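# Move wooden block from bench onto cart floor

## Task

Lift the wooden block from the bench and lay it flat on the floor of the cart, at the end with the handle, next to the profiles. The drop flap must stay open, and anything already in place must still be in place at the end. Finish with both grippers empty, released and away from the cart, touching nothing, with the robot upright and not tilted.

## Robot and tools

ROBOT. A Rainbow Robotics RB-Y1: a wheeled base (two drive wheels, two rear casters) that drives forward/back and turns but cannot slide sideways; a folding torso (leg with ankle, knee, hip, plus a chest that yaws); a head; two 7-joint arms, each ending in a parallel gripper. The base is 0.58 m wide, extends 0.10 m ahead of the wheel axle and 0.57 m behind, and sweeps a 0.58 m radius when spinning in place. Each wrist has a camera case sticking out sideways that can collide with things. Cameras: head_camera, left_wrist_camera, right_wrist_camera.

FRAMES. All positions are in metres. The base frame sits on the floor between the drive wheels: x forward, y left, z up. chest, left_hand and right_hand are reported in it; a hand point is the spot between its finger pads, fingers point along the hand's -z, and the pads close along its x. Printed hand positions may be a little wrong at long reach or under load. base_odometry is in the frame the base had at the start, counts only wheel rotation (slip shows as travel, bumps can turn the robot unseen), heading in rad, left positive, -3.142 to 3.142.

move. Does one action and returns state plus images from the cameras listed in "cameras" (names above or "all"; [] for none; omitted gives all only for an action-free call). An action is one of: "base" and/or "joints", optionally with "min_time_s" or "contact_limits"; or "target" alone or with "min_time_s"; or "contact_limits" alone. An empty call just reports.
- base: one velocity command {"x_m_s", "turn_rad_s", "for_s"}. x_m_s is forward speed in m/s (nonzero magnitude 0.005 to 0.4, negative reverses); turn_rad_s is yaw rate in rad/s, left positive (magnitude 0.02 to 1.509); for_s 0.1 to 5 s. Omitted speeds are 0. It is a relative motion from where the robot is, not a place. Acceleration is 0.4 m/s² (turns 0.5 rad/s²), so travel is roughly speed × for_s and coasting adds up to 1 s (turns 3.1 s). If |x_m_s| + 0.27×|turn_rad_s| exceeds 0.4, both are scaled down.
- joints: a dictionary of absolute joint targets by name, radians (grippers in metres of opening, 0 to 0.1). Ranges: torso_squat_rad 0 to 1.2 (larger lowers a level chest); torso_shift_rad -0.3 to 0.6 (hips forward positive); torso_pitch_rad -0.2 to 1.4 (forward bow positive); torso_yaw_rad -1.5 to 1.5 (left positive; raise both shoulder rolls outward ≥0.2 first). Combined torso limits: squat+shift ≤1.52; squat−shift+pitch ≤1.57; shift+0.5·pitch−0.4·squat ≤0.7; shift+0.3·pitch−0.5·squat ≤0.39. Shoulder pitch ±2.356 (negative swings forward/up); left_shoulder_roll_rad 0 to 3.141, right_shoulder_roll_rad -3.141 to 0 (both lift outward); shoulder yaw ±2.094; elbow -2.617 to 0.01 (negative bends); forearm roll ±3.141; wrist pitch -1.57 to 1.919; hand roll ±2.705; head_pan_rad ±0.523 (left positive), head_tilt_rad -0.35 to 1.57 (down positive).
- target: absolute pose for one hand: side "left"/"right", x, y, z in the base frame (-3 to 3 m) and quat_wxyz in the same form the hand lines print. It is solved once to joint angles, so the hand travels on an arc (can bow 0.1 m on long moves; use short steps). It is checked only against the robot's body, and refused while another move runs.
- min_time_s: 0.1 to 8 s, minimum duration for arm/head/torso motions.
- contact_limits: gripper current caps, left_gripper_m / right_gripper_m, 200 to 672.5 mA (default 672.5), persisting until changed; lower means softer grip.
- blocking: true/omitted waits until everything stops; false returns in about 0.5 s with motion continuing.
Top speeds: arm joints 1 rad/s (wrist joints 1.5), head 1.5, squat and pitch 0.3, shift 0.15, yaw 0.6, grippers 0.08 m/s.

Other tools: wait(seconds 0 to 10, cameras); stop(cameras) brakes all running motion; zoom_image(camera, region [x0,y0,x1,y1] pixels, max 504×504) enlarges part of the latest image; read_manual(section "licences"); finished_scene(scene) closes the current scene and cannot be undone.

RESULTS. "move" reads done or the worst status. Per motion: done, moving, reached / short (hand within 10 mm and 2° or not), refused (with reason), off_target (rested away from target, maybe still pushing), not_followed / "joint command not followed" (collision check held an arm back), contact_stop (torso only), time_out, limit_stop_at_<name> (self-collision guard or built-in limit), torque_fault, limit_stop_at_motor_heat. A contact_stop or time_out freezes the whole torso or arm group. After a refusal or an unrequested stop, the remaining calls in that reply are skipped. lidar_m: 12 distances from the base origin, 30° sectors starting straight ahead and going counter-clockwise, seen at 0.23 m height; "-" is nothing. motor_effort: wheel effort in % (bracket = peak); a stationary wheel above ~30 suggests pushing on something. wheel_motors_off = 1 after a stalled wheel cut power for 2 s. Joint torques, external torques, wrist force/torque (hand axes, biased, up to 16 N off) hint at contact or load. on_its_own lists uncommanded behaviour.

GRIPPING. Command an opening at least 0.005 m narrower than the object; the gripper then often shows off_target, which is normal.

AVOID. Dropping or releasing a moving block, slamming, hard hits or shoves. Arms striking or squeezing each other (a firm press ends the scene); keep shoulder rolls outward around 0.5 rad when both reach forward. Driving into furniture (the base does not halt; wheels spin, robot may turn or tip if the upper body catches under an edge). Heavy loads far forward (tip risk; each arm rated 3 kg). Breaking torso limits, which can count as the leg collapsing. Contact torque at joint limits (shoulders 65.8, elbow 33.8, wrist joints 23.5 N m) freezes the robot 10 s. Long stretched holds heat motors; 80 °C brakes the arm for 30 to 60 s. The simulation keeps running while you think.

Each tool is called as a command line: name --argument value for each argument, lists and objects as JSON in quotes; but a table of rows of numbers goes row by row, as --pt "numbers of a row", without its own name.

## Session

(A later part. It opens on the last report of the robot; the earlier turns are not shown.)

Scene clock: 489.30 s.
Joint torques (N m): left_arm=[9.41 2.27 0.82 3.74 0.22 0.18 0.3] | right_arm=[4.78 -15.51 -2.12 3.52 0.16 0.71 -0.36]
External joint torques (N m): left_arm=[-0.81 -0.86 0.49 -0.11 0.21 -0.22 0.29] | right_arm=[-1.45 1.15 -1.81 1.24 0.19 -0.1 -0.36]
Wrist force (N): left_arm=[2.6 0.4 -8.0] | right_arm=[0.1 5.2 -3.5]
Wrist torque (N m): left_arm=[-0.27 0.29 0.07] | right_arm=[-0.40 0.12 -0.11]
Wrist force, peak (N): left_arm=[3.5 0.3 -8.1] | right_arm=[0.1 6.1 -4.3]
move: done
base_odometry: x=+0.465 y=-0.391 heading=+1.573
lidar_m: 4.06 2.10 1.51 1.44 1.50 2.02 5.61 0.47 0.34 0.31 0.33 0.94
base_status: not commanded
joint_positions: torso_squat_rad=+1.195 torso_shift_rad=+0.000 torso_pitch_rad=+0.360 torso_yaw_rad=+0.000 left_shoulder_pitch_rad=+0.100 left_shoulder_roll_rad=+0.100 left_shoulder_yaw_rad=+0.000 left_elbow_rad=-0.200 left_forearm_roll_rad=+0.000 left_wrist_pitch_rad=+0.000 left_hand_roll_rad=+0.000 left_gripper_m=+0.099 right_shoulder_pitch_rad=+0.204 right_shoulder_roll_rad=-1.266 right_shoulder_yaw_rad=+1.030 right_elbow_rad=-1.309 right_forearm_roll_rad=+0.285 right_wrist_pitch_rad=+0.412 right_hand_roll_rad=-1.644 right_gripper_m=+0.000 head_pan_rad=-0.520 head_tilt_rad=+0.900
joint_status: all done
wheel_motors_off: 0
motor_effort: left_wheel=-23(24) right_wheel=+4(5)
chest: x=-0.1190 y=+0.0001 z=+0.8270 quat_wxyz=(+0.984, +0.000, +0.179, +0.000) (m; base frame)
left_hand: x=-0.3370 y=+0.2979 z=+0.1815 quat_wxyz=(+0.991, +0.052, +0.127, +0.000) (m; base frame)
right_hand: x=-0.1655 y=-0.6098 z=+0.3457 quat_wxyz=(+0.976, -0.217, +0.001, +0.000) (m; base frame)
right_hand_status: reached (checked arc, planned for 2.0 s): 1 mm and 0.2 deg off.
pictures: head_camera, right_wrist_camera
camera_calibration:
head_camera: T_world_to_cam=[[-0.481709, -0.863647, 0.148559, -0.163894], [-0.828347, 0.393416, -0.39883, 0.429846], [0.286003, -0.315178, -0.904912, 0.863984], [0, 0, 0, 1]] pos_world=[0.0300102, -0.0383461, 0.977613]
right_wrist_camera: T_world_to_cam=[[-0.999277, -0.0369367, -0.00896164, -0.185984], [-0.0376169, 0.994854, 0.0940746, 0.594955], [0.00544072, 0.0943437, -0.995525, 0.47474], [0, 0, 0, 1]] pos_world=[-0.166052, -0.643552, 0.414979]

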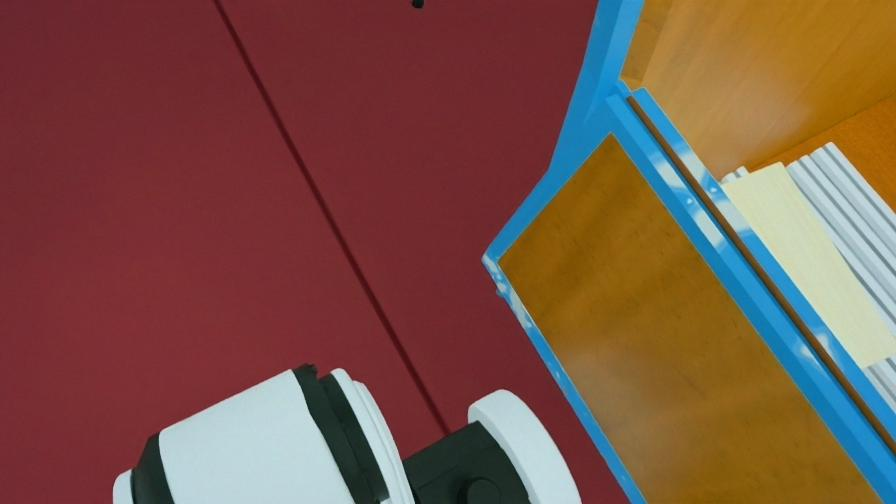

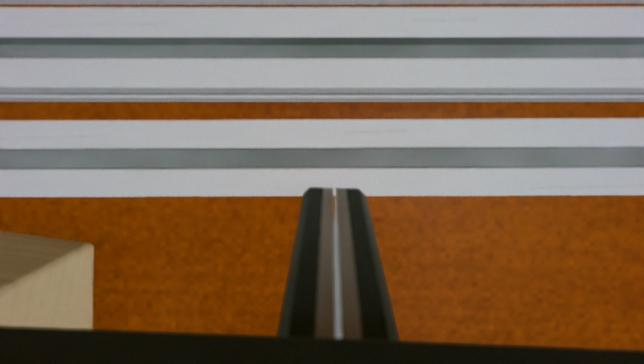

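move --target '{"side": "right", "x": -0.165, "y": -0.635, "z": 0.339, "quat_wxyz": [0.9763, -0.2164, 0, 0]}' --min_time_s 2 --cameras '["right_wrist_camera"]'

move --target '{"side": "right", "x": -0.165, "y": -0.655, "z": 0.339, "quat_wxyz": [0.9763, -0.2164, 0, 0]}' --min_time_s 2 --cameras '["right_wrist_camera", "head_camera"]'

Scene clock: 493.67 s.
Joint torques (N m): left_arm=[9.36 2.14 0.82 3.76 0.3 0.2 0.26] | right_arm=[4.84 -15.96 -2.44 4.47 0.04 0.77 -0.29]
External joint torques (N m): left_arm=[-0.85 -0.99 0.49 -0.09 0.3 -0.2 0.24] | right_arm=[-1.51 1.5 -1.84 1.27 0.09 -0.04 -0.28]
Wrist force (N): left_arm=[3.4 0.0 -7.6] | right_arm=[0.2 5.4 -4.1]
Wrist torque (N m): left_arm=[-0.18 0.38 0.08] | right_arm=[-0.42 0.11 -0.08]
Wrist force, peak (N): left_arm=[2.7 -0.1 -8.4] | right_arm=[-0.1 6.2 -4.4]
move: done
base_odometry: x=+0.465 y=-0.391 heading=+1.573
lidar_m: 4.06 2.10 1.51 1.44 1.50 2.02 5.60 0.47 0.35 0.31 0.32 0.95
base_status: not commanded
joint_positions: torso_squat_rad=+1.195 torso_shift_rad=+0.000 torso_pitch_rad=+0.360 torso_yaw_rad=+0.000 left_shoulder_pitch_rad=+0.100 left_shoulder_roll_rad=+0.100 left_shoulder_yaw_rad=+0.000 left_elbow_rad=-0.200 left_forearm_roll_rad=+0.000 left_wrist_pitch_rad=+0.000 left_hand_roll_rad=+0.000 left_gripper_m=+0.099 right_shoulder_pitch_rad=+0.177 right_shoulder_roll_rad=-1.221 right_shoulder_yaw_rad=+1.015 right_elbow_rad=-1.147 right_forearm_roll_rad=+0.318 right_wrist_pitch_rad=+0.293 right_hand_roll_rad=-1.658 right_gripper_m=+0.000 head_pan_rad=-0.520 head_tilt_rad=+0.900
joint_status: all done
wheel_motors_off: 0
motor_effort: left_wheel=-23(24) right_wheel=+3(6)
chest: x=-0.1190 y=+0.0001 z=+0.8270 quat_wxyz=(+0.984, +0.000, +0.179, +0.000) (m; base frame)
left_hand: x=-0.3370 y=+0.2979 z=+0.1815 quat_wxyz=(+0.991, +0.052, +0.127, +0.000) (m; base frame)
right_hand: x=-0.1655 y=-0.6348 z=+0.3396 quat_wxyz=(+0.976, -0.217, +0.002, +0.000) (m; base frame)
right_hand_status: reached (checked arc, planned for 2.0 s): 1 mm and 0.2 deg off.
pictures: right_wrist_camera
camera_calibration:
right_wrist_camera: T_world_to_cam=[[-0.999291, -0.0366704, -0.00853424, -0.187063], [-0.037311, 0.994873, 0.0939949, 0.620492], [0.00504365, 0.0942467, -0.995536, 0.470902], [0, 0, 0, 1]] pos_world=[-0.166154, -0.668551, 0.40888]

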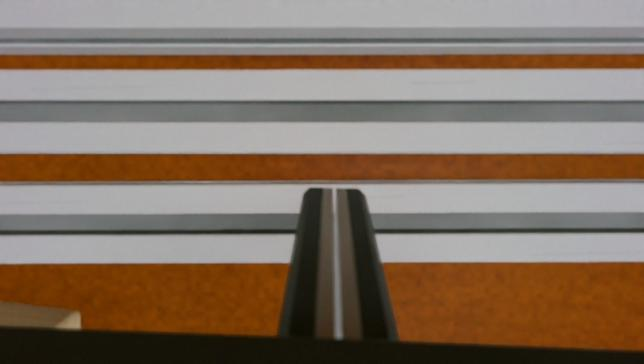

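Scene clock: 496.00 s.
Joint torques (N m): left_arm=[9.21 1.82 1.06 3.97 0.21 0.21 0.22] | right_arm=[4.93 -16.62 -3.06 5.41 0.09 0.79 -0.3]
External joint torques (N m): left_arm=[-1 -1.3 0.73 0.12 0.2 -0.19 0.21] | right_arm=[-1.53 1.42 -2.19 1.48 0.16 -0.02 -0.29]
Wrist force (N): left_arm=[2.6 0.0 -7.8] | right_arm=[-0.1 5.8 -4.2]
Wrist torque (N m): left_arm=[-0.15 0.30 0.04] | right_arm=[-0.45 0.11 -0.11]
Wrist force, peak (N): left_arm=[2.2 -0.1 -9.0] | right_arm=[-0.2 6.2 -4.1]
move: done
base_odometry: x=+0.465 y=-0.391 heading=+1.573
lidar_m: 4.06 2.11 1.52 1.44 1.49 2.03 5.59 0.48 0.35 0.33 0.32 0.94
base_status: not commanded
joint_positions: torso_squat_rad=+1.195 torso_shift_rad=+0.000 torso_pitch_rad=+0.360 torso_yaw_rad=+0.000 left_shoulder_pitch_rad=+0.100 left_shoulder_roll_rad=+0.100 left_shoulder_yaw_rad=+0.000 left_elbow_rad=-0.200 left_forearm_roll_rad=+0.000 left_wrist_pitch_rad=+0.000 left_hand_roll_rad=+0.000 left_gripper_m=+0.099 right_shoulder_pitch_rad=+0.165 right_shoulder_roll_rad=-1.190 right_shoulder_yaw_rad=+0.987 right_elbow_rad=-1.023 right_forearm_roll_rad=+0.359 right_wrist_pitch_rad=+0.195 right_hand_roll_rad=-1.673 right_gripper_m=+0.000 head_pan_rad=-0.520 head_tilt_rad=+0.900
joint_status: all done
wheel_motors_off: 0
motor_effort: left_wheel=-23(24) right_wheel=+3(5)
chest: x=-0.1190 y=+0.0001 z=+0.8270 quat_wxyz=(+0.984, +0.000, +0.179, +0.000) (m; base frame)
left_hand: x=-0.3370 y=+0.2979 z=+0.1815 quat_wxyz=(+0.991, +0.052, +0.127, +0.000) (m; base frame)
right_hand: x=-0.1656 y=-0.6550 z=+0.3394 quat_wxyz=(+0.976, -0.217, +0.002, +0.000) (m; base frame)
right_hand_status: reached (checked arc, planned for 2.0 s): 1 mm and 0.2 deg off.
pictures: head_camera, right_wrist_camera
camera_calibration:
head_camera: T_world_to_cam=[[-0.481709, -0.863647, 0.148559, -0.163894], [-0.828347, 0.393416, -0.39883, 0.429846], [0.286003, -0.315178, -0.904912, 0.863984], [0, 0, 0, 1]] pos_world=[0.0300102, -0.0383461, 0.977613]
right_wrist_camera: T_world_to_cam=[[-0.999299, -0.0364806, -0.00842504, -0.187721], [-0.0371128, 0.994861, 0.0941999, 0.640547], [0.00494528, 0.0944465, -0.995518, 0.47272], [0, 0, 0, 1]] pos_world=[-0.166155, -0.68875, 0.40868]

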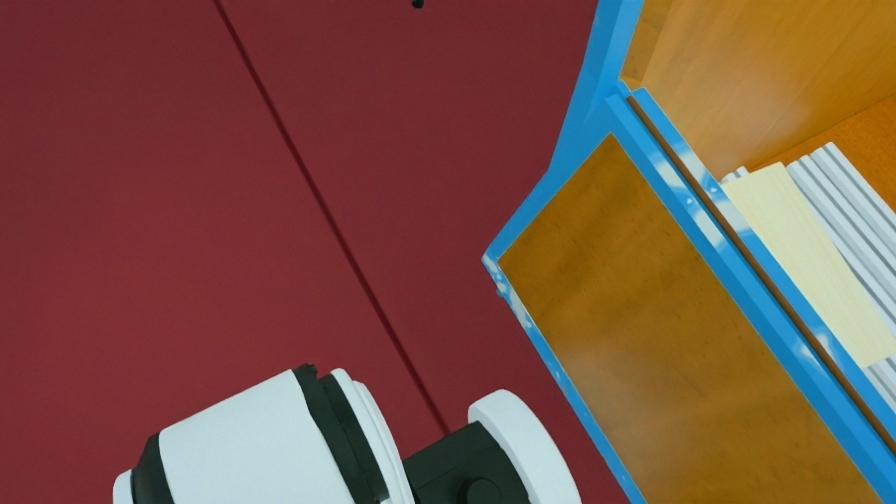

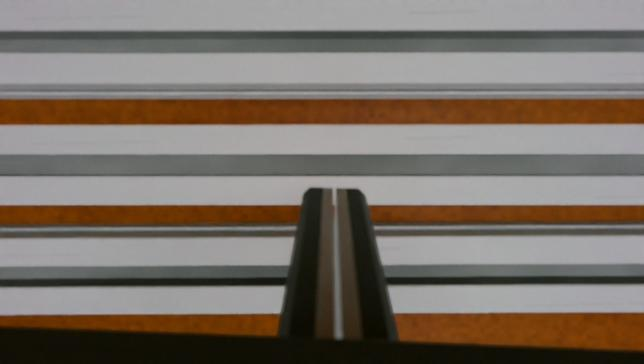

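move --target '{"side": "right", "x": -0.165, "y": -0.595, "z": 0.339, "quat_wxyz": [0.9763, -0.2164, 0, 0]}' --min_time_s 2

move --target '{"side": "right", "x": -0.165, "y": -0.595, "z": 0.32, "quat_wxyz": [0.9763, -0.2164, 0, 0]}' --min_time_s 2 --cameras '["right_wrist_camera"]'

Scene clock: 500.20 s.
Joint torques (N m): left_arm=[9.04 2.07 0.98 3.87 0.32 0.21 0.23] | right_arm=[7.78 -18.47 1.05 1.77 -0.47 1.08 0.24]
External joint torques (N m): left_arm=[-1.18 -1.06 0.65 0.03 0.31 -0.19 0.22] | right_arm=[1.53 -2.24 1.35 -0.1 -0.45 0.27 0.25]
Wrist force (N): left_arm=[2.5 0.3 -7.5] | right_arm=[0.0 5.7 -4.5]
Wrist torque (N m): left_arm=[-0.21 0.28 0.03] | right_arm=[-0.47 0.09 -0.11]
Wrist force, peak (N): left_arm=[3.1 -0.2 -8.7] | right_arm=[-0.3 6.4 -4.2]
move: done
base_odometry: x=+0.465 y=-0.391 heading=+1.573
lidar_m: 4.07 2.11 1.51 1.44 1.49 2.03 5.61 0.46 0.34 0.32 0.33 0.96
base_status: not commanded
joint_positions: torso_squat_rad=+1.195 torso_shift_rad=+0.000 torso_pitch_rad=+0.360 torso_yaw_rad=+0.000 left_shoulder_pitch_rad=+0.100 left_shoulder_roll_rad=+0.100 left_shoulder_yaw_rad=+0.000 left_elbow_rad=-0.200 left_forearm_roll_rad=+0.000 left_wrist_pitch_rad=+0.000 left_hand_roll_rad=+0.000 left_gripper_m=+0.099 right_shoulder_pitch_rad=+0.202 right_shoulder_roll_rad=-1.244 right_shoulder_yaw_rad=+1.031 right_elbow_rad=-1.337 right_forearm_roll_rad=+0.279 right_wrist_pitch_rad=+0.456 right_hand_roll_rad=-1.626 right_gripper_m=+0.000 head_pan_rad=-0.520 head_tilt_rad=+0.900
joint_status: all done
wheel_motors_off: 0
motor_effort: left_wheel=-24(24) right_wheel=+2(6)
chest: x=-0.1190 y=+0.0001 z=+0.8270 quat_wxyz=(+0.984, +0.000, +0.179, +0.000) (m; base frame)
left_hand: x=-0.3370 y=+0.2979 z=+0.1815 quat_wxyz=(+0.991, +0.052, +0.127, +0.000) (m; base frame)
right_hand: x=-0.1649 y=-0.5948 z=+0.3388 quat_wxyz=(+0.976, -0.216, -0.001, +0.000) (m; base frame)
right_hand_status: reached (checked arc, planned for 2.0 s): 0 mm and 0.1 deg off.
pictures: none

Scene clock: 502.53 s.
Joint torques (N m): left_arm=[9.24 1.98 0.86 3.87 0.2 0.14 0.16] | right_arm=[5.03 -14.78 0.57 3.53 -0.46 0.75 0.22]
External joint torques (N m): left_arm=[-0.97 -1.14 0.53 0.02 0.2 -0.26 0.15] | right_arm=[-1.26 1.54 1.05 1.39 -0.45 -0.06 0.22]
Wrist force (N): left_arm=[2.2 -0.5 -7.6] | right_arm=[0.2 5.6 -4.4]
Wrist torque (N m): left_arm=[-0.09 0.19 0.05] | right_arm=[-0.49 0.14 -0.11]
Wrist force, peak (N): left_arm=[3.2 0.4 -8.4] | right_arm=[-0.1 6.1 -4.0]
move: done
base_odometry: x=+0.465 y=-0.391 heading=+1.573
lidar_m: 4.07 2.10 1.50 1.44 1.49 2.01 5.61 0.47 0.34 0.32 0.32 0.94
base_status: not commanded
joint_positions: torso_squat_rad=+1.195 torso_shift_rad=+0.000 torso_pitch_rad=+0.360 torso_yaw_rad=+0.000 left_shoulder_pitch_rad=+0.100 left_shoulder_roll_rad=+0.100 left_shoulder_yaw_rad=+0.000 left_elbow_rad=-0.200 left_forearm_roll_rad=+0.000 left_wrist_pitch_rad=+0.000 left_hand_roll_rad=+0.000 left_gripper_m=+0.099 right_shoulder_pitch_rad=+0.161 right_shoulder_roll_rad=-1.170 right_shoulder_yaw_rad=+1.038 right_elbow_rad=-1.229 right_forearm_roll_rad=+0.278 right_wrist_pitch_rad=+0.422 right_hand_roll_rad=-1.602 right_gripper_m=+0.000 head_pan_rad=-0.520 head_tilt_rad=+0.900
joint_status: all done
wheel_motors_off: 0
motor_effort: left_wheel=-23(24) right_wheel=+3(5)
chest: x=-0.1190 y=+0.0001 z=+0.8270 quat_wxyz=(+0.984, +0.000, +0.179, +0.000) (m; base frame)
left_hand: x=-0.3370 y=+0.2979 z=+0.1815 quat_wxyz=(+0.991, +0.052, +0.127, +0.000) (m; base frame)
right_hand: x=-0.1650 y=-0.5951 z=+0.3203 quat_wxyz=(+0.976, -0.217, +0.000, +0.000) (m; base frame)
right_hand_status: reached (checked arc, planned for 2.0 s): 0 mm and 0.0 deg off.
pictures: right_wrist_camera
camera_calibration:
right_wrist_camera: T_world_to_cam=[[-0.999238, -0.0373198, -0.0114321, -0.184635], [-0.038237, 0.994764, 0.0947754, 0.582398], [0.00783525, 0.0951404, -0.995433, 0.448926], [0, 0, 0, 1]] pos_world=[-0.165743, -0.62895, 0.389568]

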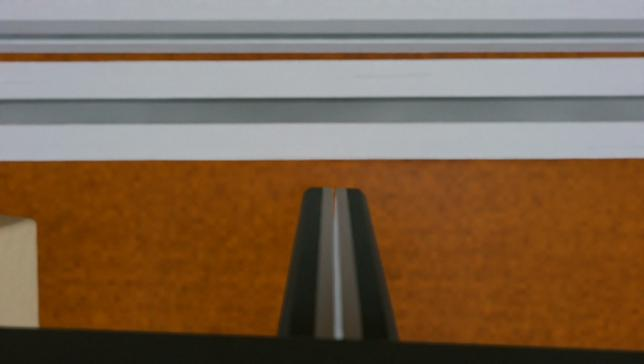

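move --target '{"side": "right", "x": -0.17, "y": -0.592, "z": 0.306, "quat_wxyz": [0.9763, -0.2164, 0, 0]}' --min_time_s 1.5

move --target '{"side": "right", "x": -0.17, "y": -0.62, "z": 0.306, "quat_wxyz": [0.9763, -0.2164, 0, 0]}' --min_time_s 2 --cameras '["right_wrist_camera"]'

Scene clock: 506.23 s.
Joint torques (N m): left_arm=[9.2 1.87 0.95 3.95 0.25 0.21 0.21] | right_arm=[5.22 -15.19 -2.47 3.69 0.1 0.68 -0.31]
External joint torques (N m): left_arm=[-1.02 -1.25 0.62 0.1 0.25 -0.18 0.2] | right_arm=[-1.32 0.94 -1.94 1.36 0.12 -0.13 -0.31]
Wrist force (N): left_arm=[3.1 -0.1 -7.7] | right_arm=[0.2 5.3 -4.2]
Wrist torque (N m): left_arm=[-0.16 0.38 0.06] | right_arm=[-0.42 0.11 -0.11]
Wrist force, peak (N): left_arm=[3.2 -0.2 -8.3] | right_arm=[-0.2 5.5 -4.7]
move: done
base_odometry: x=+0.465 y=-0.391 heading=+1.573
lidar_m: 4.07 2.11 1.50 1.43 1.50 2.02 5.61 0.48 0.34 0.33 0.31 0.96
base_status: not commanded
joint_positions: torso_squat_rad=+1.195 torso_shift_rad=+0.000 torso_pitch_rad=+0.360 torso_yaw_rad=+0.000 left_shoulder_pitch_rad=+0.100 left_shoulder_roll_rad=+0.100 left_shoulder_yaw_rad=+0.000 left_elbow_rad=-0.200 left_forearm_roll_rad=+0.000 left_wrist_pitch_rad=+0.000 left_hand_roll_rad=+0.000 left_gripper_m=+0.099 right_shoulder_pitch_rad=+0.145 right_shoulder_roll_rad=-1.107 right_shoulder_yaw_rad=+1.036 right_elbow_rad=-1.145 right_forearm_roll_rad=+0.309 right_wrist_pitch_rad=+0.398 right_hand_roll_rad=-1.607 right_gripper_m=+0.000 head_pan_rad=-0.520 head_tilt_rad=+0.900
joint_status: all done
wheel_motors_off: 0
motor_effort: left_wheel=-24(24) right_wheel=+4(4)
chest: x=-0.1190 y=+0.0001 z=+0.8270 quat_wxyz=(+0.984, +0.000, +0.179, +0.000) (m; base frame)
left_hand: x=-0.3370 y=+0.2979 z=+0.1815 quat_wxyz=(+0.991, +0.052, +0.127, +0.000) (m; base frame)
right_hand: x=-0.1704 y=-0.5920 z=+0.3062 quat_wxyz=(+0.976, -0.217, +0.001, +0.000) (m; base frame)
right_hand_status: reached (checked arc, planned for 1.5 s): 0 mm and 0.1 deg off.
pictures: none

Scene clock: 508.57 s.
Joint torques (N m): left_arm=[9.57 1.9 0.87 3.7 0.4 0.17 0.32] | right_arm=[4.68 -17.81 -3.38 6.09 0.11 1.72 -0.43]
External joint torques (N m): left_arm=[-0.64 -1.22 0.54 -0.15 0.4 -0.23 0.31] | right_arm=[-1.91 -0.87 -2.62 2.81 0.16 0.91 -0.43]
Wrist force (N): left_arm=[2.6 0.0 -7.4] | right_arm=[-1.2 8.6 -1.6]
Wrist torque (N m): left_arm=[-0.16 0.29 0.06] | right_arm=[-0.41 0.10 -0.06]
Wrist force, peak (N): left_arm=[3.4 0.7 -8.0] | right_arm=[-0.7 12.9 2.6]
move: done
base_odometry: x=+0.465 y=-0.391 heading=+1.573
lidar_m: 4.08 2.11 1.52 1.43 1.50 2.01 5.60 0.48 0.34 0.32 0.32 0.96
base_status: not commanded
joint_positions: torso_squat_rad=+1.195 torso_shift_rad=+0.000 torso_pitch_rad=+0.360 torso_yaw_rad=+0.000 left_shoulder_pitch_rad=+0.100 left_shoulder_roll_rad=+0.100 left_shoulder_yaw_rad=+0.000 left_elbow_rad=-0.200 left_forearm_roll_rad=+0.000 left_wrist_pitch_rad=+0.000 left_hand_roll_rad=+0.000 left_gripper_m=+0.099 right_shoulder_pitch_rad=+0.126 right_shoulder_roll_rad=-1.083 right_shoulder_yaw_rad=+1.017 right_elbow_rad=-0.999 right_forearm_roll_rad=+0.346 right_wrist_pitch_rad=+0.277 right_hand_roll_rad=-1.631 right_gripper_m=+0.000 head_pan_rad=-0.520 head_tilt_rad=+0.900
joint_status: all done
wheel_motors_off: 0
motor_effort: left_wheel=-23(24) right_wheel=+5(5)
chest: x=-0.1190 y=+0.0001 z=+0.8270 quat_wxyz=(+0.984, +0.000, +0.179, +0.000) (m; base frame)
left_hand: x=-0.3370 y=+0.2979 z=+0.1815 quat_wxyz=(+0.990, +0.052, +0.127, +0.000) (m; base frame)
right_hand: x=-0.1708 y=-0.6192 z=+0.3063 quat_wxyz=(+0.976, -0.216, +0.002, +0.000) (m; base frame)
right_hand_status: reached (checked arc, planned for 2.0 s): 1 mm and 0.2 deg off.
pictures: right_wrist_camera
camera_calibration:
right_wrist_camera: T_world_to_cam=[[-0.999322, -0.0360497, -0.00752278, -0.19196], [-0.0366028, 0.994781, 0.0952399, 0.607595], [0.00405015, 0.0954506, -0.995426, 0.43689], [0, 0, 0, 1]] pos_world=[-0.171359, -0.653045, 0.37558]

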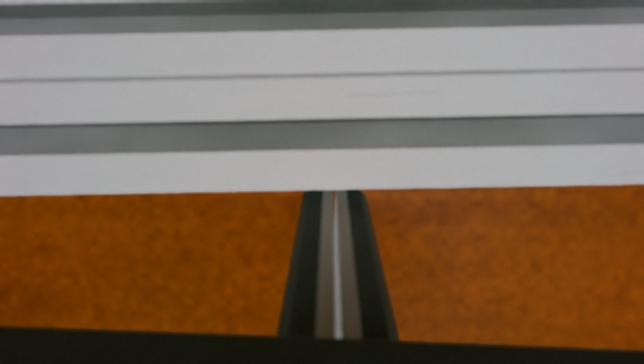

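move --target '{"side": "right", "x": -0.17, "y": -0.64, "z": 0.306, "quat_wxyz": [0.9763, -0.2164, 0, 0]}' --min_time_s 2

move --target '{"side": "right", "x": -0.17, "y": -0.658, "z": 0.306, "quat_wxyz": [0.9763, -0.2164, 0, 0]}' --min_time_s 2 --cameras '["right_wrist_camera", "head_camera"]'

Scene clock: 511.83 s.
Joint torques (N m): left_arm=[9.36 1.65 1.02 3.69 0.29 0.15 0.16] | right_arm=[5.03 -17.97 -3.63 6.43 0.05 1.38 -0.28]
External joint torques (N m): left_arm=[-0.86 -1.48 0.69 -0.16 0.29 -0.25 0.15] | right_arm=[-1.62 -0.49 -2.63 2.4 0.12 0.57 -0.28]
Wrist force (N): left_arm=[2.5 0.0 -8.1] | right_arm=[-0.8 7.1 -2.4]
Wrist torque (N m): left_arm=[-0.22 0.29 0.07] | right_arm=[-0.42 0.09 -0.10]
Wrist force, peak (N): left_arm=[3.2 0.1 -8.2] | right_arm=[-0.1 14.7 -6.2]
move: done
base_odometry: x=+0.465 y=-0.391 heading=+1.573
lidar_m: 4.07 2.10 1.51 1.43 1.49 2.01 5.60 0.47 0.34 0.31 0.32 0.94
base_status: not commanded
joint_positions: torso_squat_rad=+1.195 torso_shift_rad=+0.000 torso_pitch_rad=+0.360 torso_yaw_rad=+0.000 left_shoulder_pitch_rad=+0.100 left_shoulder_roll_rad=+0.100 left_shoulder_yaw_rad=+0.000 left_elbow_rad=-0.200 left_forearm_roll_rad=+0.000 left_wrist_pitch_rad=+0.000 left_hand_roll_rad=+0.000 left_gripper_m=+0.099 right_shoulder_pitch_rad=+0.110 right_shoulder_roll_rad=-1.048 right_shoulder_yaw_rad=+0.981 right_elbow_rad=-0.863 right_forearm_roll_rad=+0.401 right_wrist_pitch_rad=+0.173 right_hand_roll_rad=-1.652 right_gripper_m=+0.000 head_pan_rad=-0.520 head_tilt_rad=+0.900
joint_status: all done
wheel_motors_off: 0
motor_effort: left_wheel=-23(24) right_wheel=+5(5)
chest: x=-0.1190 y=+0.0000 z=+0.8270 quat_wxyz=(+0.984, +0.000, +0.179, +0.000) (m; base frame)
left_hand: x=-0.3370 y=+0.2979 z=+0.1816 quat_wxyz=(+0.990, +0.052, +0.127, +0.000) (m; base frame)
right_hand: x=-0.1709 y=-0.6394 z=+0.3063 quat_wxyz=(+0.976, -0.217, +0.003, +0.000) (m; base frame)
right_hand_status: reached (checked arc, planned for 2.0 s): 1 mm and 0.3 deg off.
pictures: none

Scene clock: 514.17 s.
Joint torques (N m): left_arm=[9.06 1.99 0.93 3.81 0.28 0.08 0.27] | right_arm=[5.48 -16.82 -3.5 6.3 0.09 0.82 0.27]
External joint torques (N m): left_arm=[-1.16 -1.14 0.6 -0.04 0.28 -0.32 0.26] | right_arm=[-1.28 1 -2.08 1.57 0.16 0 0.27]
Wrist force (N): left_arm=[2.6 0.4 -7.7] | right_arm=[-0.2 5.8 -3.9]
Wrist torque (N m): left_arm=[-0.23 0.28 0.08] | right_arm=[-0.50 0.06 -0.07]
Wrist force, peak (N): left_arm=[3.3 0.2 -8.1] | right_arm=[0.5 17.4 -3.5]
move: done
base_odometry: x=+0.465 y=-0.391 heading=+1.573
lidar_m: 4.06 2.10 1.51 1.44 1.50 2.03 5.60 0.47 0.34 0.33 0.32 0.95
base_status: not commanded
joint_positions: torso_squat_rad=+1.195 torso_shift_rad=+0.000 torso_pitch_rad=+0.360 torso_yaw_rad=+0.000 left_shoulder_pitch_rad=+0.100 left_shoulder_roll_rad=+0.100 left_shoulder_yaw_rad=+0.000 left_elbow_rad=-0.200 left_forearm_roll_rad=+0.000 left_wrist_pitch_rad=+0.000 left_hand_roll_rad=+0.000 left_gripper_m=+0.099 right_shoulder_pitch_rad=+0.098 right_shoulder_roll_rad=-0.986 right_shoulder_yaw_rad=+0.879 right_elbow_rad=-0.697 right_forearm_roll_rad=+0.494 right_wrist_pitch_rad=+0.049 right_hand_roll_rad=-1.647 right_gripper_m=+0.000 head_pan_rad=-0.520 head_tilt_rad=+0.900
joint_status: all done
wheel_motors_off: 0
motor_effort: left_wheel=-24(24) right_wheel=+3(6)
chest: x=-0.1190 y=+0.0000 z=+0.8270 quat_wxyz=(+0.984, +0.000, +0.179, +0.000) (m; base frame)
left_hand: x=-0.3370 y=+0.2979 z=+0.1816 quat_wxyz=(+0.990, +0.052, +0.127, +0.000) (m; base frame)
right_hand: x=-0.1705 y=-0.6581 z=+0.3063 quat_wxyz=(+0.976, -0.217, +0.002, +0.000) (m; base frame)
right_hand_status: reached (checked arc, planned for 2.0 s): 1 mm and 0.3 deg off.
pictures: head_camera, right_wrist_camera
camera_calibration:
head_camera: T_world_to_cam=[[-0.481753, -0.863644, 0.148435, -0.163858], [-0.828328, 0.393516, -0.398771, 0.429831], [0.285984, -0.315061, -0.904958, 0.864003], [0, 0, 0, 1]] pos_world=[0.0300102, -0.0384461, 0.977613]
right_wrist_camera: T_world_to_cam=[[-0.999328, -0.0358427, -0.00766161, -0.192868], [-0.036405, 0.994903, 0.0940373, 0.646875], [0.004252, 0.0942531, -0.995539, 0.439853], [0, 0, 0, 1]] pos_world=[-0.171059, -0.691949, 0.375583]

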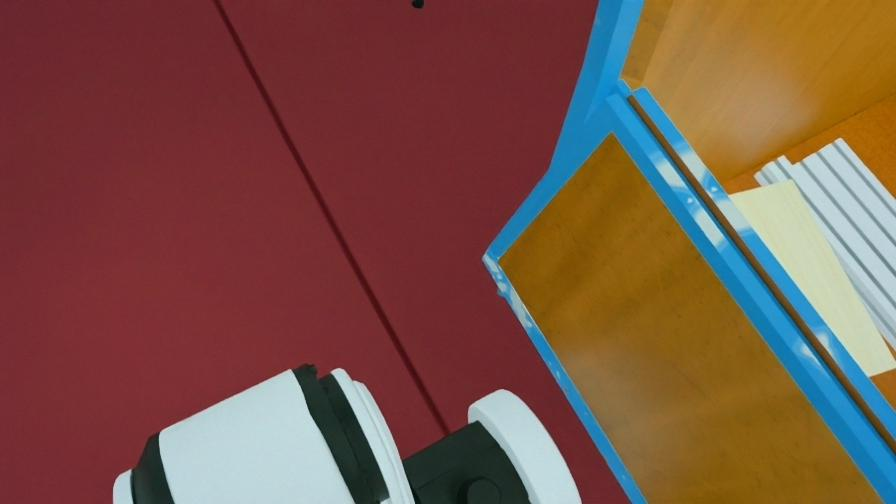

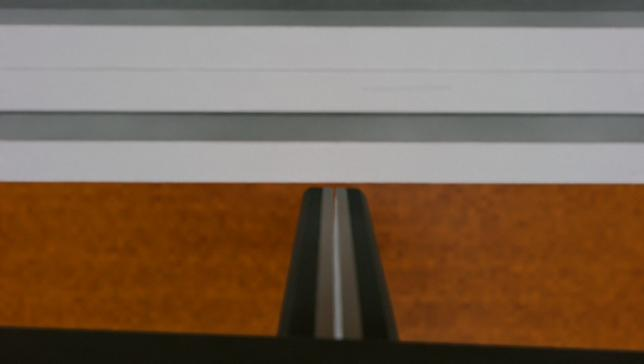

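move --target '{"side": "right", "x": -0.165, "y": -0.625, "z": 0.44, "quat_wxyz": [0.9763, -0.2164, 0, 0]}' --min_time_s 1.5

move --joints '{"torso_squat_rad": 0.6, "head_tilt_rad": 0.9}' --cameras '["right_wrist_camera", "head_camera"]'

zoom_image --camera "head_camera" --region '[560, 150, 896, 486]'

zoom_image --camera "right_wrist_camera" --region '[20, 100, 300, 350]'

Scene clock: 517.10 s.
Joint torques (N m): left_arm=[9.15 1.92 1.01 3.85 0.25 0.15 0.26] | right_arm=[6.58 -13.8 -1.11 2.39 -0.27 0.96 -0.19]
External joint torques (N m): left_arm=[-1.06 -1.2 0.68 0 0.24 -0.24 0.24] | right_arm=[0.92 -0.28 -1.73 0.18 -0.19 0.18 -0.19]
Wrist force (N): left_arm=[2.6 0.1 -7.2] | right_arm=[-0.1 5.4 -4.1]
Wrist torque (N m): left_arm=[-0.16 0.27 0.07] | right_arm=[-0.47 0.10 -0.09]
Wrist force, peak (N): left_arm=[3.2 0.1 -8.3] | right_arm=[1.3 16.8 -2.4]
move: done
base_odometry: x=+0.465 y=-0.391 heading=+1.573
lidar_m: 4.07 2.12 1.51 1.44 1.50 2.00 5.61 0.49 0.34 0.32 0.32 0.96
base_status: not commanded
joint_positions: torso_squat_rad=+1.195 torso_shift_rad=+0.000 torso_pitch_rad=+0.360 torso_yaw_rad=+0.000 left_shoulder_pitch_rad=+0.100 left_shoulder_roll_rad=+0.100 left_shoulder_yaw_rad=+0.000 left_elbow_rad=-0.200 left_forearm_roll_rad=+0.000 left_wrist_pitch_rad=+0.000 left_hand_roll_rad=+0.000 left_gripper_m=+0.099 right_shoulder_pitch_rad=+0.533 right_shoulder_roll_rad=-1.589 right_shoulder_yaw_rad=+0.824 right_elbow_rad=-1.658 right_forearm_roll_rad=+0.384 right_wrist_pitch_rad=+0.433 right_hand_roll_rad=-1.834 right_gripper_m=+0.000 head_pan_rad=-0.520 head_tilt_rad=+0.900
joint_status: all done
wheel_motors_off: 0
motor_effort: left_wheel=-23(25) right_wheel=+2(6)
chest: x=-0.1190 y=+0.0000 z=+0.8270 quat_wxyz=(+0.984, +0.000, +0.179, +0.000) (m; base frame)
left_hand: x=-0.3370 y=+0.2979 z=+0.1815 quat_wxyz=(+0.990, +0.052, +0.127, +0.000) (m; base frame)
right_hand: x=-0.1649 y=-0.6249 z=+0.4400 quat_wxyz=(+0.977, -0.214, +0.001, +0.000) (m; base frame)
right_hand_status: reached (checked arc, planned for 1.5 s): 0 mm and 0.3 deg off.
pictures: none

Scene clock: 519.87 s.
Joint torques (N m): left_arm=[9.45 2.1 1.04 3.8 0.25 0.24 0.1] | right_arm=[6.6 -13.62 -1.27 2.57 -0.4 0.92 -0.18]
External joint torques (N m): left_arm=[-0.77 -1.03 0.72 -0.05 0.25 -0.15 0.09] | right_arm=[0.95 -0.1 -1.89 0.36 -0.31 0.14 -0.18]
Wrist force (N): left_arm=[2.5 -0.4 -7.8] | right_arm=[-0.3 5.5 -3.8]
Wrist torque (N m): left_arm=[-0.14 0.30 0.06] | right_arm=[-0.50 0.10 -0.10]
Wrist force, peak (N): left_arm=[3.3 0.1 -8.2] | right_arm=[-0.3 6.3 -4.4]
move: done
base_odometry: x=+0.465 y=-0.391 heading=+1.573
lidar_m: 4.07 2.11 1.50 1.44 1.48 2.03 5.22 0.47 0.34 0.33 0.31 0.96
base_status: not commanded
joint_positions: torso_squat_rad=+0.600 torso_shift_rad=+0.000 torso_pitch_rad=+0.360 torso_yaw_rad=+0.000 left_shoulder_pitch_rad=+0.100 left_shoulder_roll_rad=+0.100 left_shoulder_yaw_rad=+0.000 left_elbow_rad=-0.200 left_forearm_roll_rad=+0.000 left_wrist_pitch_rad=+0.000 left_hand_roll_rad=+0.000 left_gripper_m=+0.099 right_shoulder_pitch_rad=+0.533 right_shoulder_roll_rad=-1.589 right_shoulder_yaw_rad=+0.824 right_elbow_rad=-1.658 right_forearm_roll_rad=+0.384 right_wrist_pitch_rad=+0.433 right_hand_roll_rad=-1.834 right_gripper_m=+0.000 head_pan_rad=-0.520 head_tilt_rad=+0.900
joint_status: all done
wheel_motors_off: 0
motor_effort: left_wheel=-22(24) right_wheel=+3(6)
chest: x=-0.1189 y=+0.0001 z=+1.1478 quat_wxyz=(+0.984, +0.000, +0.179, +0.000) (m; base frame)
left_hand: x=-0.3371 y=+0.2979 z=+0.5024 quat_wxyz=(+0.990, +0.052, +0.127, +0.000) (m; base frame)
right_hand: x=-0.1649 y=-0.6249 z=+0.7608 quat_wxyz=(+0.977, -0.214, +0.001, +0.000) (m; base frame)
pictures: head_camera, right_wrist_camera
camera_calibration:
head_camera: T_world_to_cam=[[-0.481727, -0.863631, 0.148595, -0.211535], [-0.828438, 0.393525, -0.398534, 0.557457], [0.28571, -0.315086, -0.905036, 1.15434], [0, 0, 0, 1]] pos_world=[0.0301106, -0.038346, 1.29831]
right_wrist_camera: T_world_to_cam=[[-0.999294, -0.0363565, -0.0094366, -0.181568], [-0.0371193, 0.994289, 0.10006, 0.566184], [0.00574488, 0.100339, -0.994937, 0.892747], [0, 0, 0, 1]] pos_world=[-0.165553, -0.659129, 0.829861]

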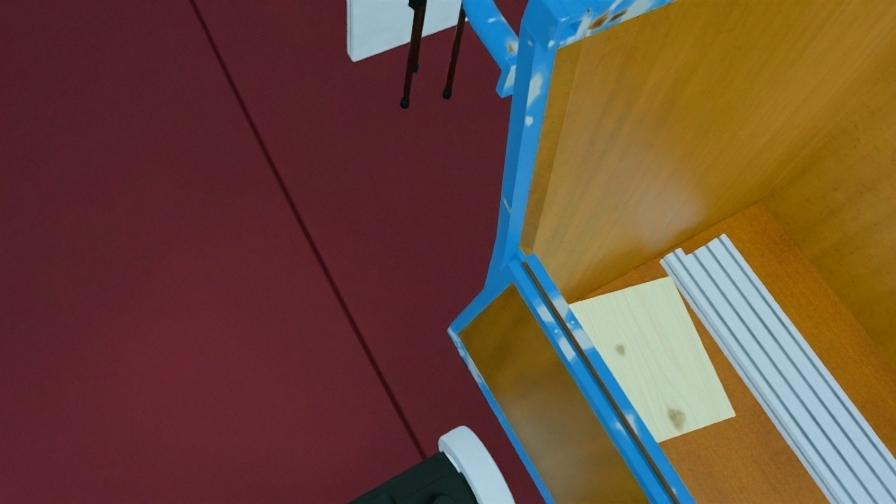

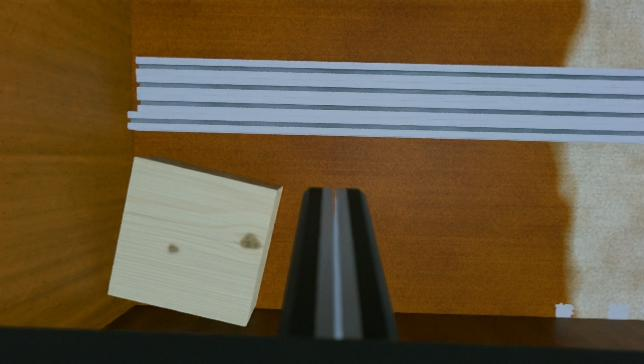

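Scaled by 1.500 from the camera's 896x504 image, which has a finer 1280x720 frame.

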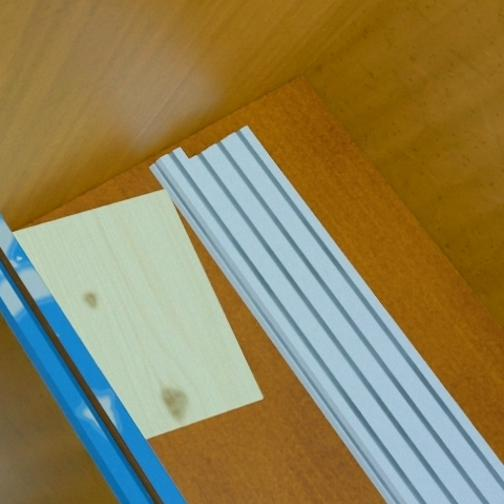

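Scaled by 1.800 from the camera's 644x364 image, which has a finer 1265x715 frame.

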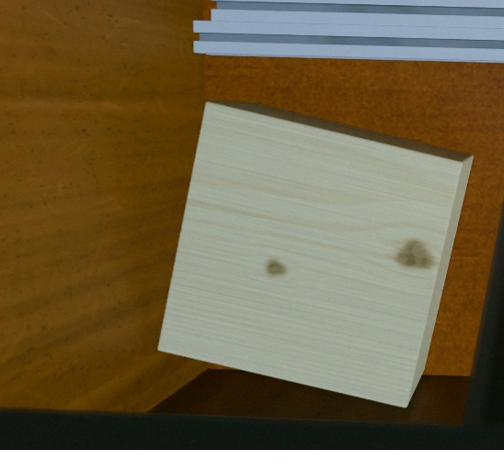

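move --joints '{"torso_squat_rad": 0.3, "torso_pitch_rad": 0.2}'

move --target '{"side": "right", "x": 0.12, "y": -0.3, "z": 1.0, "quat_wxyz": [0.906, 0, -0.4226, 0]}' --min_time_s 2 --cameras '["head_camera"]'

Scene clock: 524.47 s.
Joint torques (N m): left_arm=[4.98 1.87 1.03 2.12 0.22 -0.12 0.32] | right_arm=[3.94 -15.95 -2.21 2.47 -0.25 1.05 -0.17]
External joint torques (N m): left_arm=[-0.9 -1.29 0.72 -0.07 0.22 -0.2 0.31] | right_arm=[0.81 -0.44 -0.96 0.48 -0.28 0.21 -0.18]
Wrist force (N): left_arm=[1.7 0.1 -7.5] | right_arm=[-1.2 5.5 -4.1]
Wrist torque (N m): left_arm=[-0.21 0.22 0.07] | right_arm=[-0.47 0.01 -0.09]
Wrist force, peak (N): left_arm=[4.0 -0.3 -7.9] | right_arm=[-0.6 6.0 -4.6]
move: done
base_odometry: x=+0.465 y=-0.391 heading=+1.573
lidar_m: 4.06 2.11 1.52 1.44 1.48 2.02 5.24 0.46 0.34 0.32 0.32 0.95
base_status: not commanded
joint_positions: torso_squat_rad=+0.300 torso_shift_rad=+0.000 torso_pitch_rad=+0.200 torso_yaw_rad=+0.000 left_shoulder_pitch_rad=+0.100 left_shoulder_roll_rad=+0.100 left_shoulder_yaw_rad=+0.000 left_elbow_rad=-0.200 left_forearm_roll_rad=+0.000 left_wrist_pitch_rad=+0.000 left_hand_roll_rad=+0.000 left_gripper_m=+0.099 right_shoulder_pitch_rad=+0.533 right_shoulder_roll_rad=-1.589 right_shoulder_yaw_rad=+0.824 right_elbow_rad=-1.658 right_forearm_roll_rad=+0.384 right_wrist_pitch_rad=+0.433 right_hand_roll_rad=-1.834 right_gripper_m=+0.000 head_pan_rad=-0.520 head_tilt_rad=+0.900
joint_status: all done
wheel_motors_off: 0
motor_effort: left_wheel=-22(25) right_wheel=+3(5)
chest: x=-0.1665 y=+0.0001 z=+1.2525 quat_wxyz=(+0.995, +0.000, +0.100, +0.000) (m; base frame)
left_hand: x=-0.2790 y=+0.2979 z=+0.5806 quat_wxyz=(+0.997, +0.052, +0.048, +0.004) (m; base frame)
right_hand: x=-0.1501 y=-0.6249 z=+0.8631 quat_wxyz=(+0.974, -0.213, -0.077, -0.017) (m; base frame)
pictures: none

Scene clock: 526.80 s.
Joint torques (N m): left_arm=[5.15 1.96 0.76 2.07 0.16 -0.2 0.24] | right_arm=[-4.12 -8.87 -6.64 -6.39 1.32 0.15 0.11]
External joint torques (N m): left_arm=[-0.73 -1.19 0.45 -0.12 0.15 -0.28 0.24] | right_arm=[-1.21 1.74 -1.15 -0.39 0.02 0.04 0.07]
Wrist force (N): left_arm=[2.3 0.9 -7.7] | right_arm=[-4.7 3.2 -2.7]
Wrist torque (N m): left_arm=[-0.28 0.32 0.09] | right_arm=[-0.41 -0.17 -0.11]
Wrist force, peak (N): left_arm=[1.8 0.1 -8.5] | right_arm=[-2.1 6.2 -3.4]
move: done
base_odometry: x=+0.465 y=-0.391 heading=+1.573
lidar_m: 4.07 2.10 1.51 1.44 1.51 2.00 5.22 0.48 0.34 0.32 0.33 0.95
base_status: not commanded
joint_positions: torso_squat_rad=+0.300 torso_shift_rad=+0.000 torso_pitch_rad=+0.200 torso_yaw_rad=+0.000 left_shoulder_pitch_rad=+0.100 left_shoulder_roll_rad=+0.100 left_shoulder_yaw_rad=+0.000 left_elbow_rad=-0.200 left_forearm_roll_rad=+0.000 left_wrist_pitch_rad=+0.000 left_hand_roll_rad=+0.000 left_gripper_m=+0.099 right_shoulder_pitch_rad=+0.229 right_shoulder_roll_rad=-1.443 right_shoulder_yaw_rad=+0.624 right_elbow_rad=-2.528 right_forearm_roll_rad=+0.410 right_wrist_pitch_rad=+0.960 right_hand_roll_rad=-1.650 right_gripper_m=+0.000 head_pan_rad=-0.520 head_tilt_rad=+0.900
joint_status: all done
wheel_motors_off: 0
motor_effort: left_wheel=-23(24) right_wheel=+3(4)
chest: x=-0.1665 y=+0.0001 z=+1.2525 quat_wxyz=(+0.995, +0.000, +0.100, +0.000) (m; base frame)
left_hand: x=-0.2790 y=+0.2979 z=+0.5806 quat_wxyz=(+0.998, +0.052, +0.048, +0.004) (m; base frame)
right_hand: x=+0.1198 y=-0.3001 z=+0.9999 quat_wxyz=(+0.906, +0.000, -0.423, +0.000) (m; base frame)
right_hand_status: reached (checked arc, planned for 2.0 s): 0 mm and 0.0 deg off.
pictures: head_camera
camera_calibration:
head_camera: T_world_to_cam=[[-0.499247, -0.863639, 0.0698605, -0.154303], [-0.754282, 0.393519, -0.525548, 0.731242], [0.426392, -0.315073, -0.847891, 1.21456], [0, 0, 0, 1]] pos_world=[-0.0433504, -0.0383461, 1.42489]

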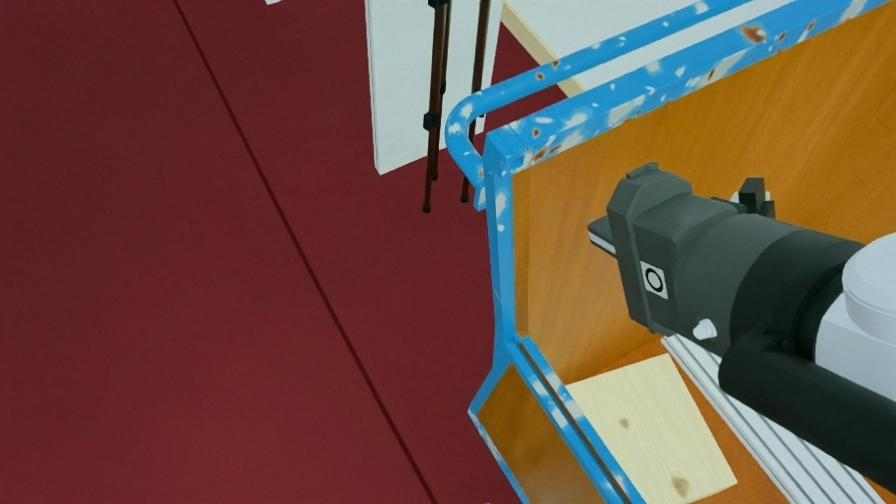

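move --target '{"side": "right", "x": 0.3, "y": -0.12, "z": 1.02, "quat_wxyz": [0.7071, 0, -0.7071, 0]}' --min_time_s 2

move --base '{"x_m_s": 0.2, "for_s": 3.5}' --cameras '["head_camera"]'

Scene clock: 530.67 s.
Joint torques (N m): left_arm=[5.23 2.13 1.02 2.05 0.28 -0.16 0.23] | right_arm=[-11.17 -0.44 -3.7 -8.61 1.34 0.33 -0.24]
External joint torques (N m): left_arm=[-0.65 -1.02 0.71 -0.14 0.27 -0.24 0.23] | right_arm=[-1.12 1.04 0.72 0.05 -0.14 0.1 -0.29]
Wrist force (N): left_arm=[1.9 0.7 -7.5] | right_arm=[-6.4 2.6 1.6]
Wrist torque (N m): left_arm=[-0.28 0.27 0.08] | right_arm=[-0.40 -0.32 -0.12]
Wrist force, peak (N): left_arm=[2.6 0.2 -8.1] | right_arm=[-7.0 4.3 1.4]
move: done
base_odometry: x=+0.465 y=-0.391 heading=+1.573
lidar_m: 4.07 2.10 1.52 1.44 1.49 2.01 5.22 0.46 0.34 0.32 0.33 0.95
base_status: not commanded
joint_positions: torso_squat_rad=+0.300 torso_shift_rad=+0.000 torso_pitch_rad=+0.200 torso_yaw_rad=+0.000 left_shoulder_pitch_rad=+0.100 left_shoulder_roll_rad=+0.100 left_shoulder_yaw_rad=+0.000 left_elbow_rad=-0.200 left_forearm_roll_rad=+0.000 left_wrist_pitch_rad=+0.000 left_hand_roll_rad=+0.000 left_gripper_m=+0.099 right_shoulder_pitch_rad=-0.309 right_shoulder_roll_rad=-0.443 right_shoulder_yaw_rad=+0.807 right_elbow_rad=-1.729 right_forearm_roll_rad=+1.274 right_wrist_pitch_rad=+0.904 right_hand_roll_rad=-1.689 right_gripper_m=+0.000 head_pan_rad=-0.520 head_tilt_rad=+0.900
joint_status: all done
wheel_motors_off: 0
motor_effort: left_wheel=-22(24) right_wheel=+2(5)
chest: x=-0.1665 y=+0.0001 z=+1.2525 quat_wxyz=(+0.995, +0.000, +0.100, +0.000) (m; base frame)
left_hand: x=-0.2790 y=+0.2979 z=+0.5805 quat_wxyz=(+0.998, +0.052, +0.048, +0.004) (m; base frame)
right_hand: x=+0.2997 y=-0.1198 z=+1.0202 quat_wxyz=(+0.709, +0.000, -0.706, +0.001) (m; base frame)
right_hand_status: reached (checked arc, planned for 2.0 s): 0 mm and 0.3 deg off.
pictures: none

Scene clock: 535.03 s.
Joint torques (N m): left_arm=[5.76 1.75 0.99 2.03 0.24 -0.13 0.19] | right_arm=[-10.21 -0.87 -3.92 -9.02 1.44 0.33 -0.14]
External joint torques (N m): left_arm=[-0.13 -1.4 0.68 -0.16 0.23 -0.21 0.18] | right_arm=[-0.17 0.61 0.5 -0.36 -0.05 0.1 -0.19]
Wrist force (N): left_arm=[1.9 0.4 -7.8] | right_arm=[-6.7 2.8 1.5]
Wrist torque (N m): left_arm=[-0.23 0.26 0.07] | right_arm=[-0.41 -0.33 -0.13]
Wrist force, peak (N): left_arm=[2.4 0.6 -8.4] | right_arm=[-7.0 3.3 1.7]
move: done
base_odometry: x=+0.463 y=+0.310 heading=+1.574
lidar_m: 4.04 2.12 1.54 1.45 1.52 2.04 1.34 0.56 0.73 0.54 0.54 1.08
base_status: done (sent for 3.5 of 3.5 s)
joint_positions: torso_squat_rad=+0.300 torso_shift_rad=+0.000 torso_pitch_rad=+0.200 torso_yaw_rad=+0.000 left_shoulder_pitch_rad=+0.100 left_shoulder_roll_rad=+0.100 left_shoulder_yaw_rad=+0.000 left_elbow_rad=-0.200 left_forearm_roll_rad=+0.000 left_wrist_pitch_rad=+0.000 left_hand_roll_rad=+0.000 left_gripper_m=+0.099 right_shoulder_pitch_rad=-0.310 right_shoulder_roll_rad=-0.443 right_shoulder_yaw_rad=+0.807 right_elbow_rad=-1.729 right_forearm_roll_rad=+1.274 right_wrist_pitch_rad=+0.904 right_hand_roll_rad=-1.689 right_gripper_m=+0.000 head_pan_rad=-0.520 head_tilt_rad=+0.900
joint_status: not commanded
wheel_motors_off: 0
motor_effort: left_wheel=+11(43) right_wheel=-9(33)
chest: x=-0.1665 y=+0.0001 z=+1.2525 quat_wxyz=(+0.995, +0.000, +0.100, +0.000) (m; base frame)
left_hand: x=-0.2789 y=+0.2979 z=+0.5805 quat_wxyz=(+0.998, +0.052, +0.048, +0.004) (m; base frame)
right_hand: x=+0.2998 y=-0.1198 z=+1.0202 quat_wxyz=(+0.709, +0.000, -0.706, +0.001) (m; base frame)
pictures: head_camera
camera_calibration:
head_camera: T_world_to_cam=[[-0.4992, -0.863651, 0.070047, -0.154518], [-0.754366, 0.39341, -0.52551, 0.731254], [0.4263, -0.315176, -0.847899, 1.21452], [0, 0, 0, 1]] pos_world=[-0.0432503, -0.0383461, 1.42489]

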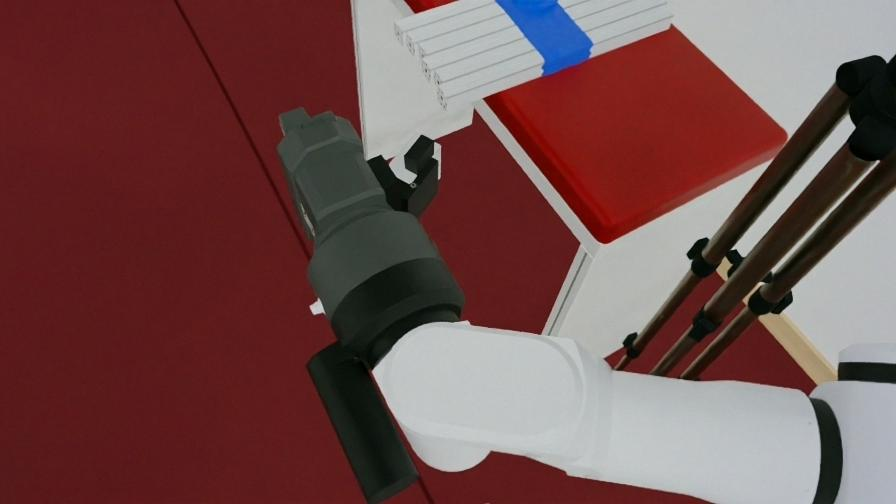

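finished_scene --scene 2

The scene is finished: the task was done.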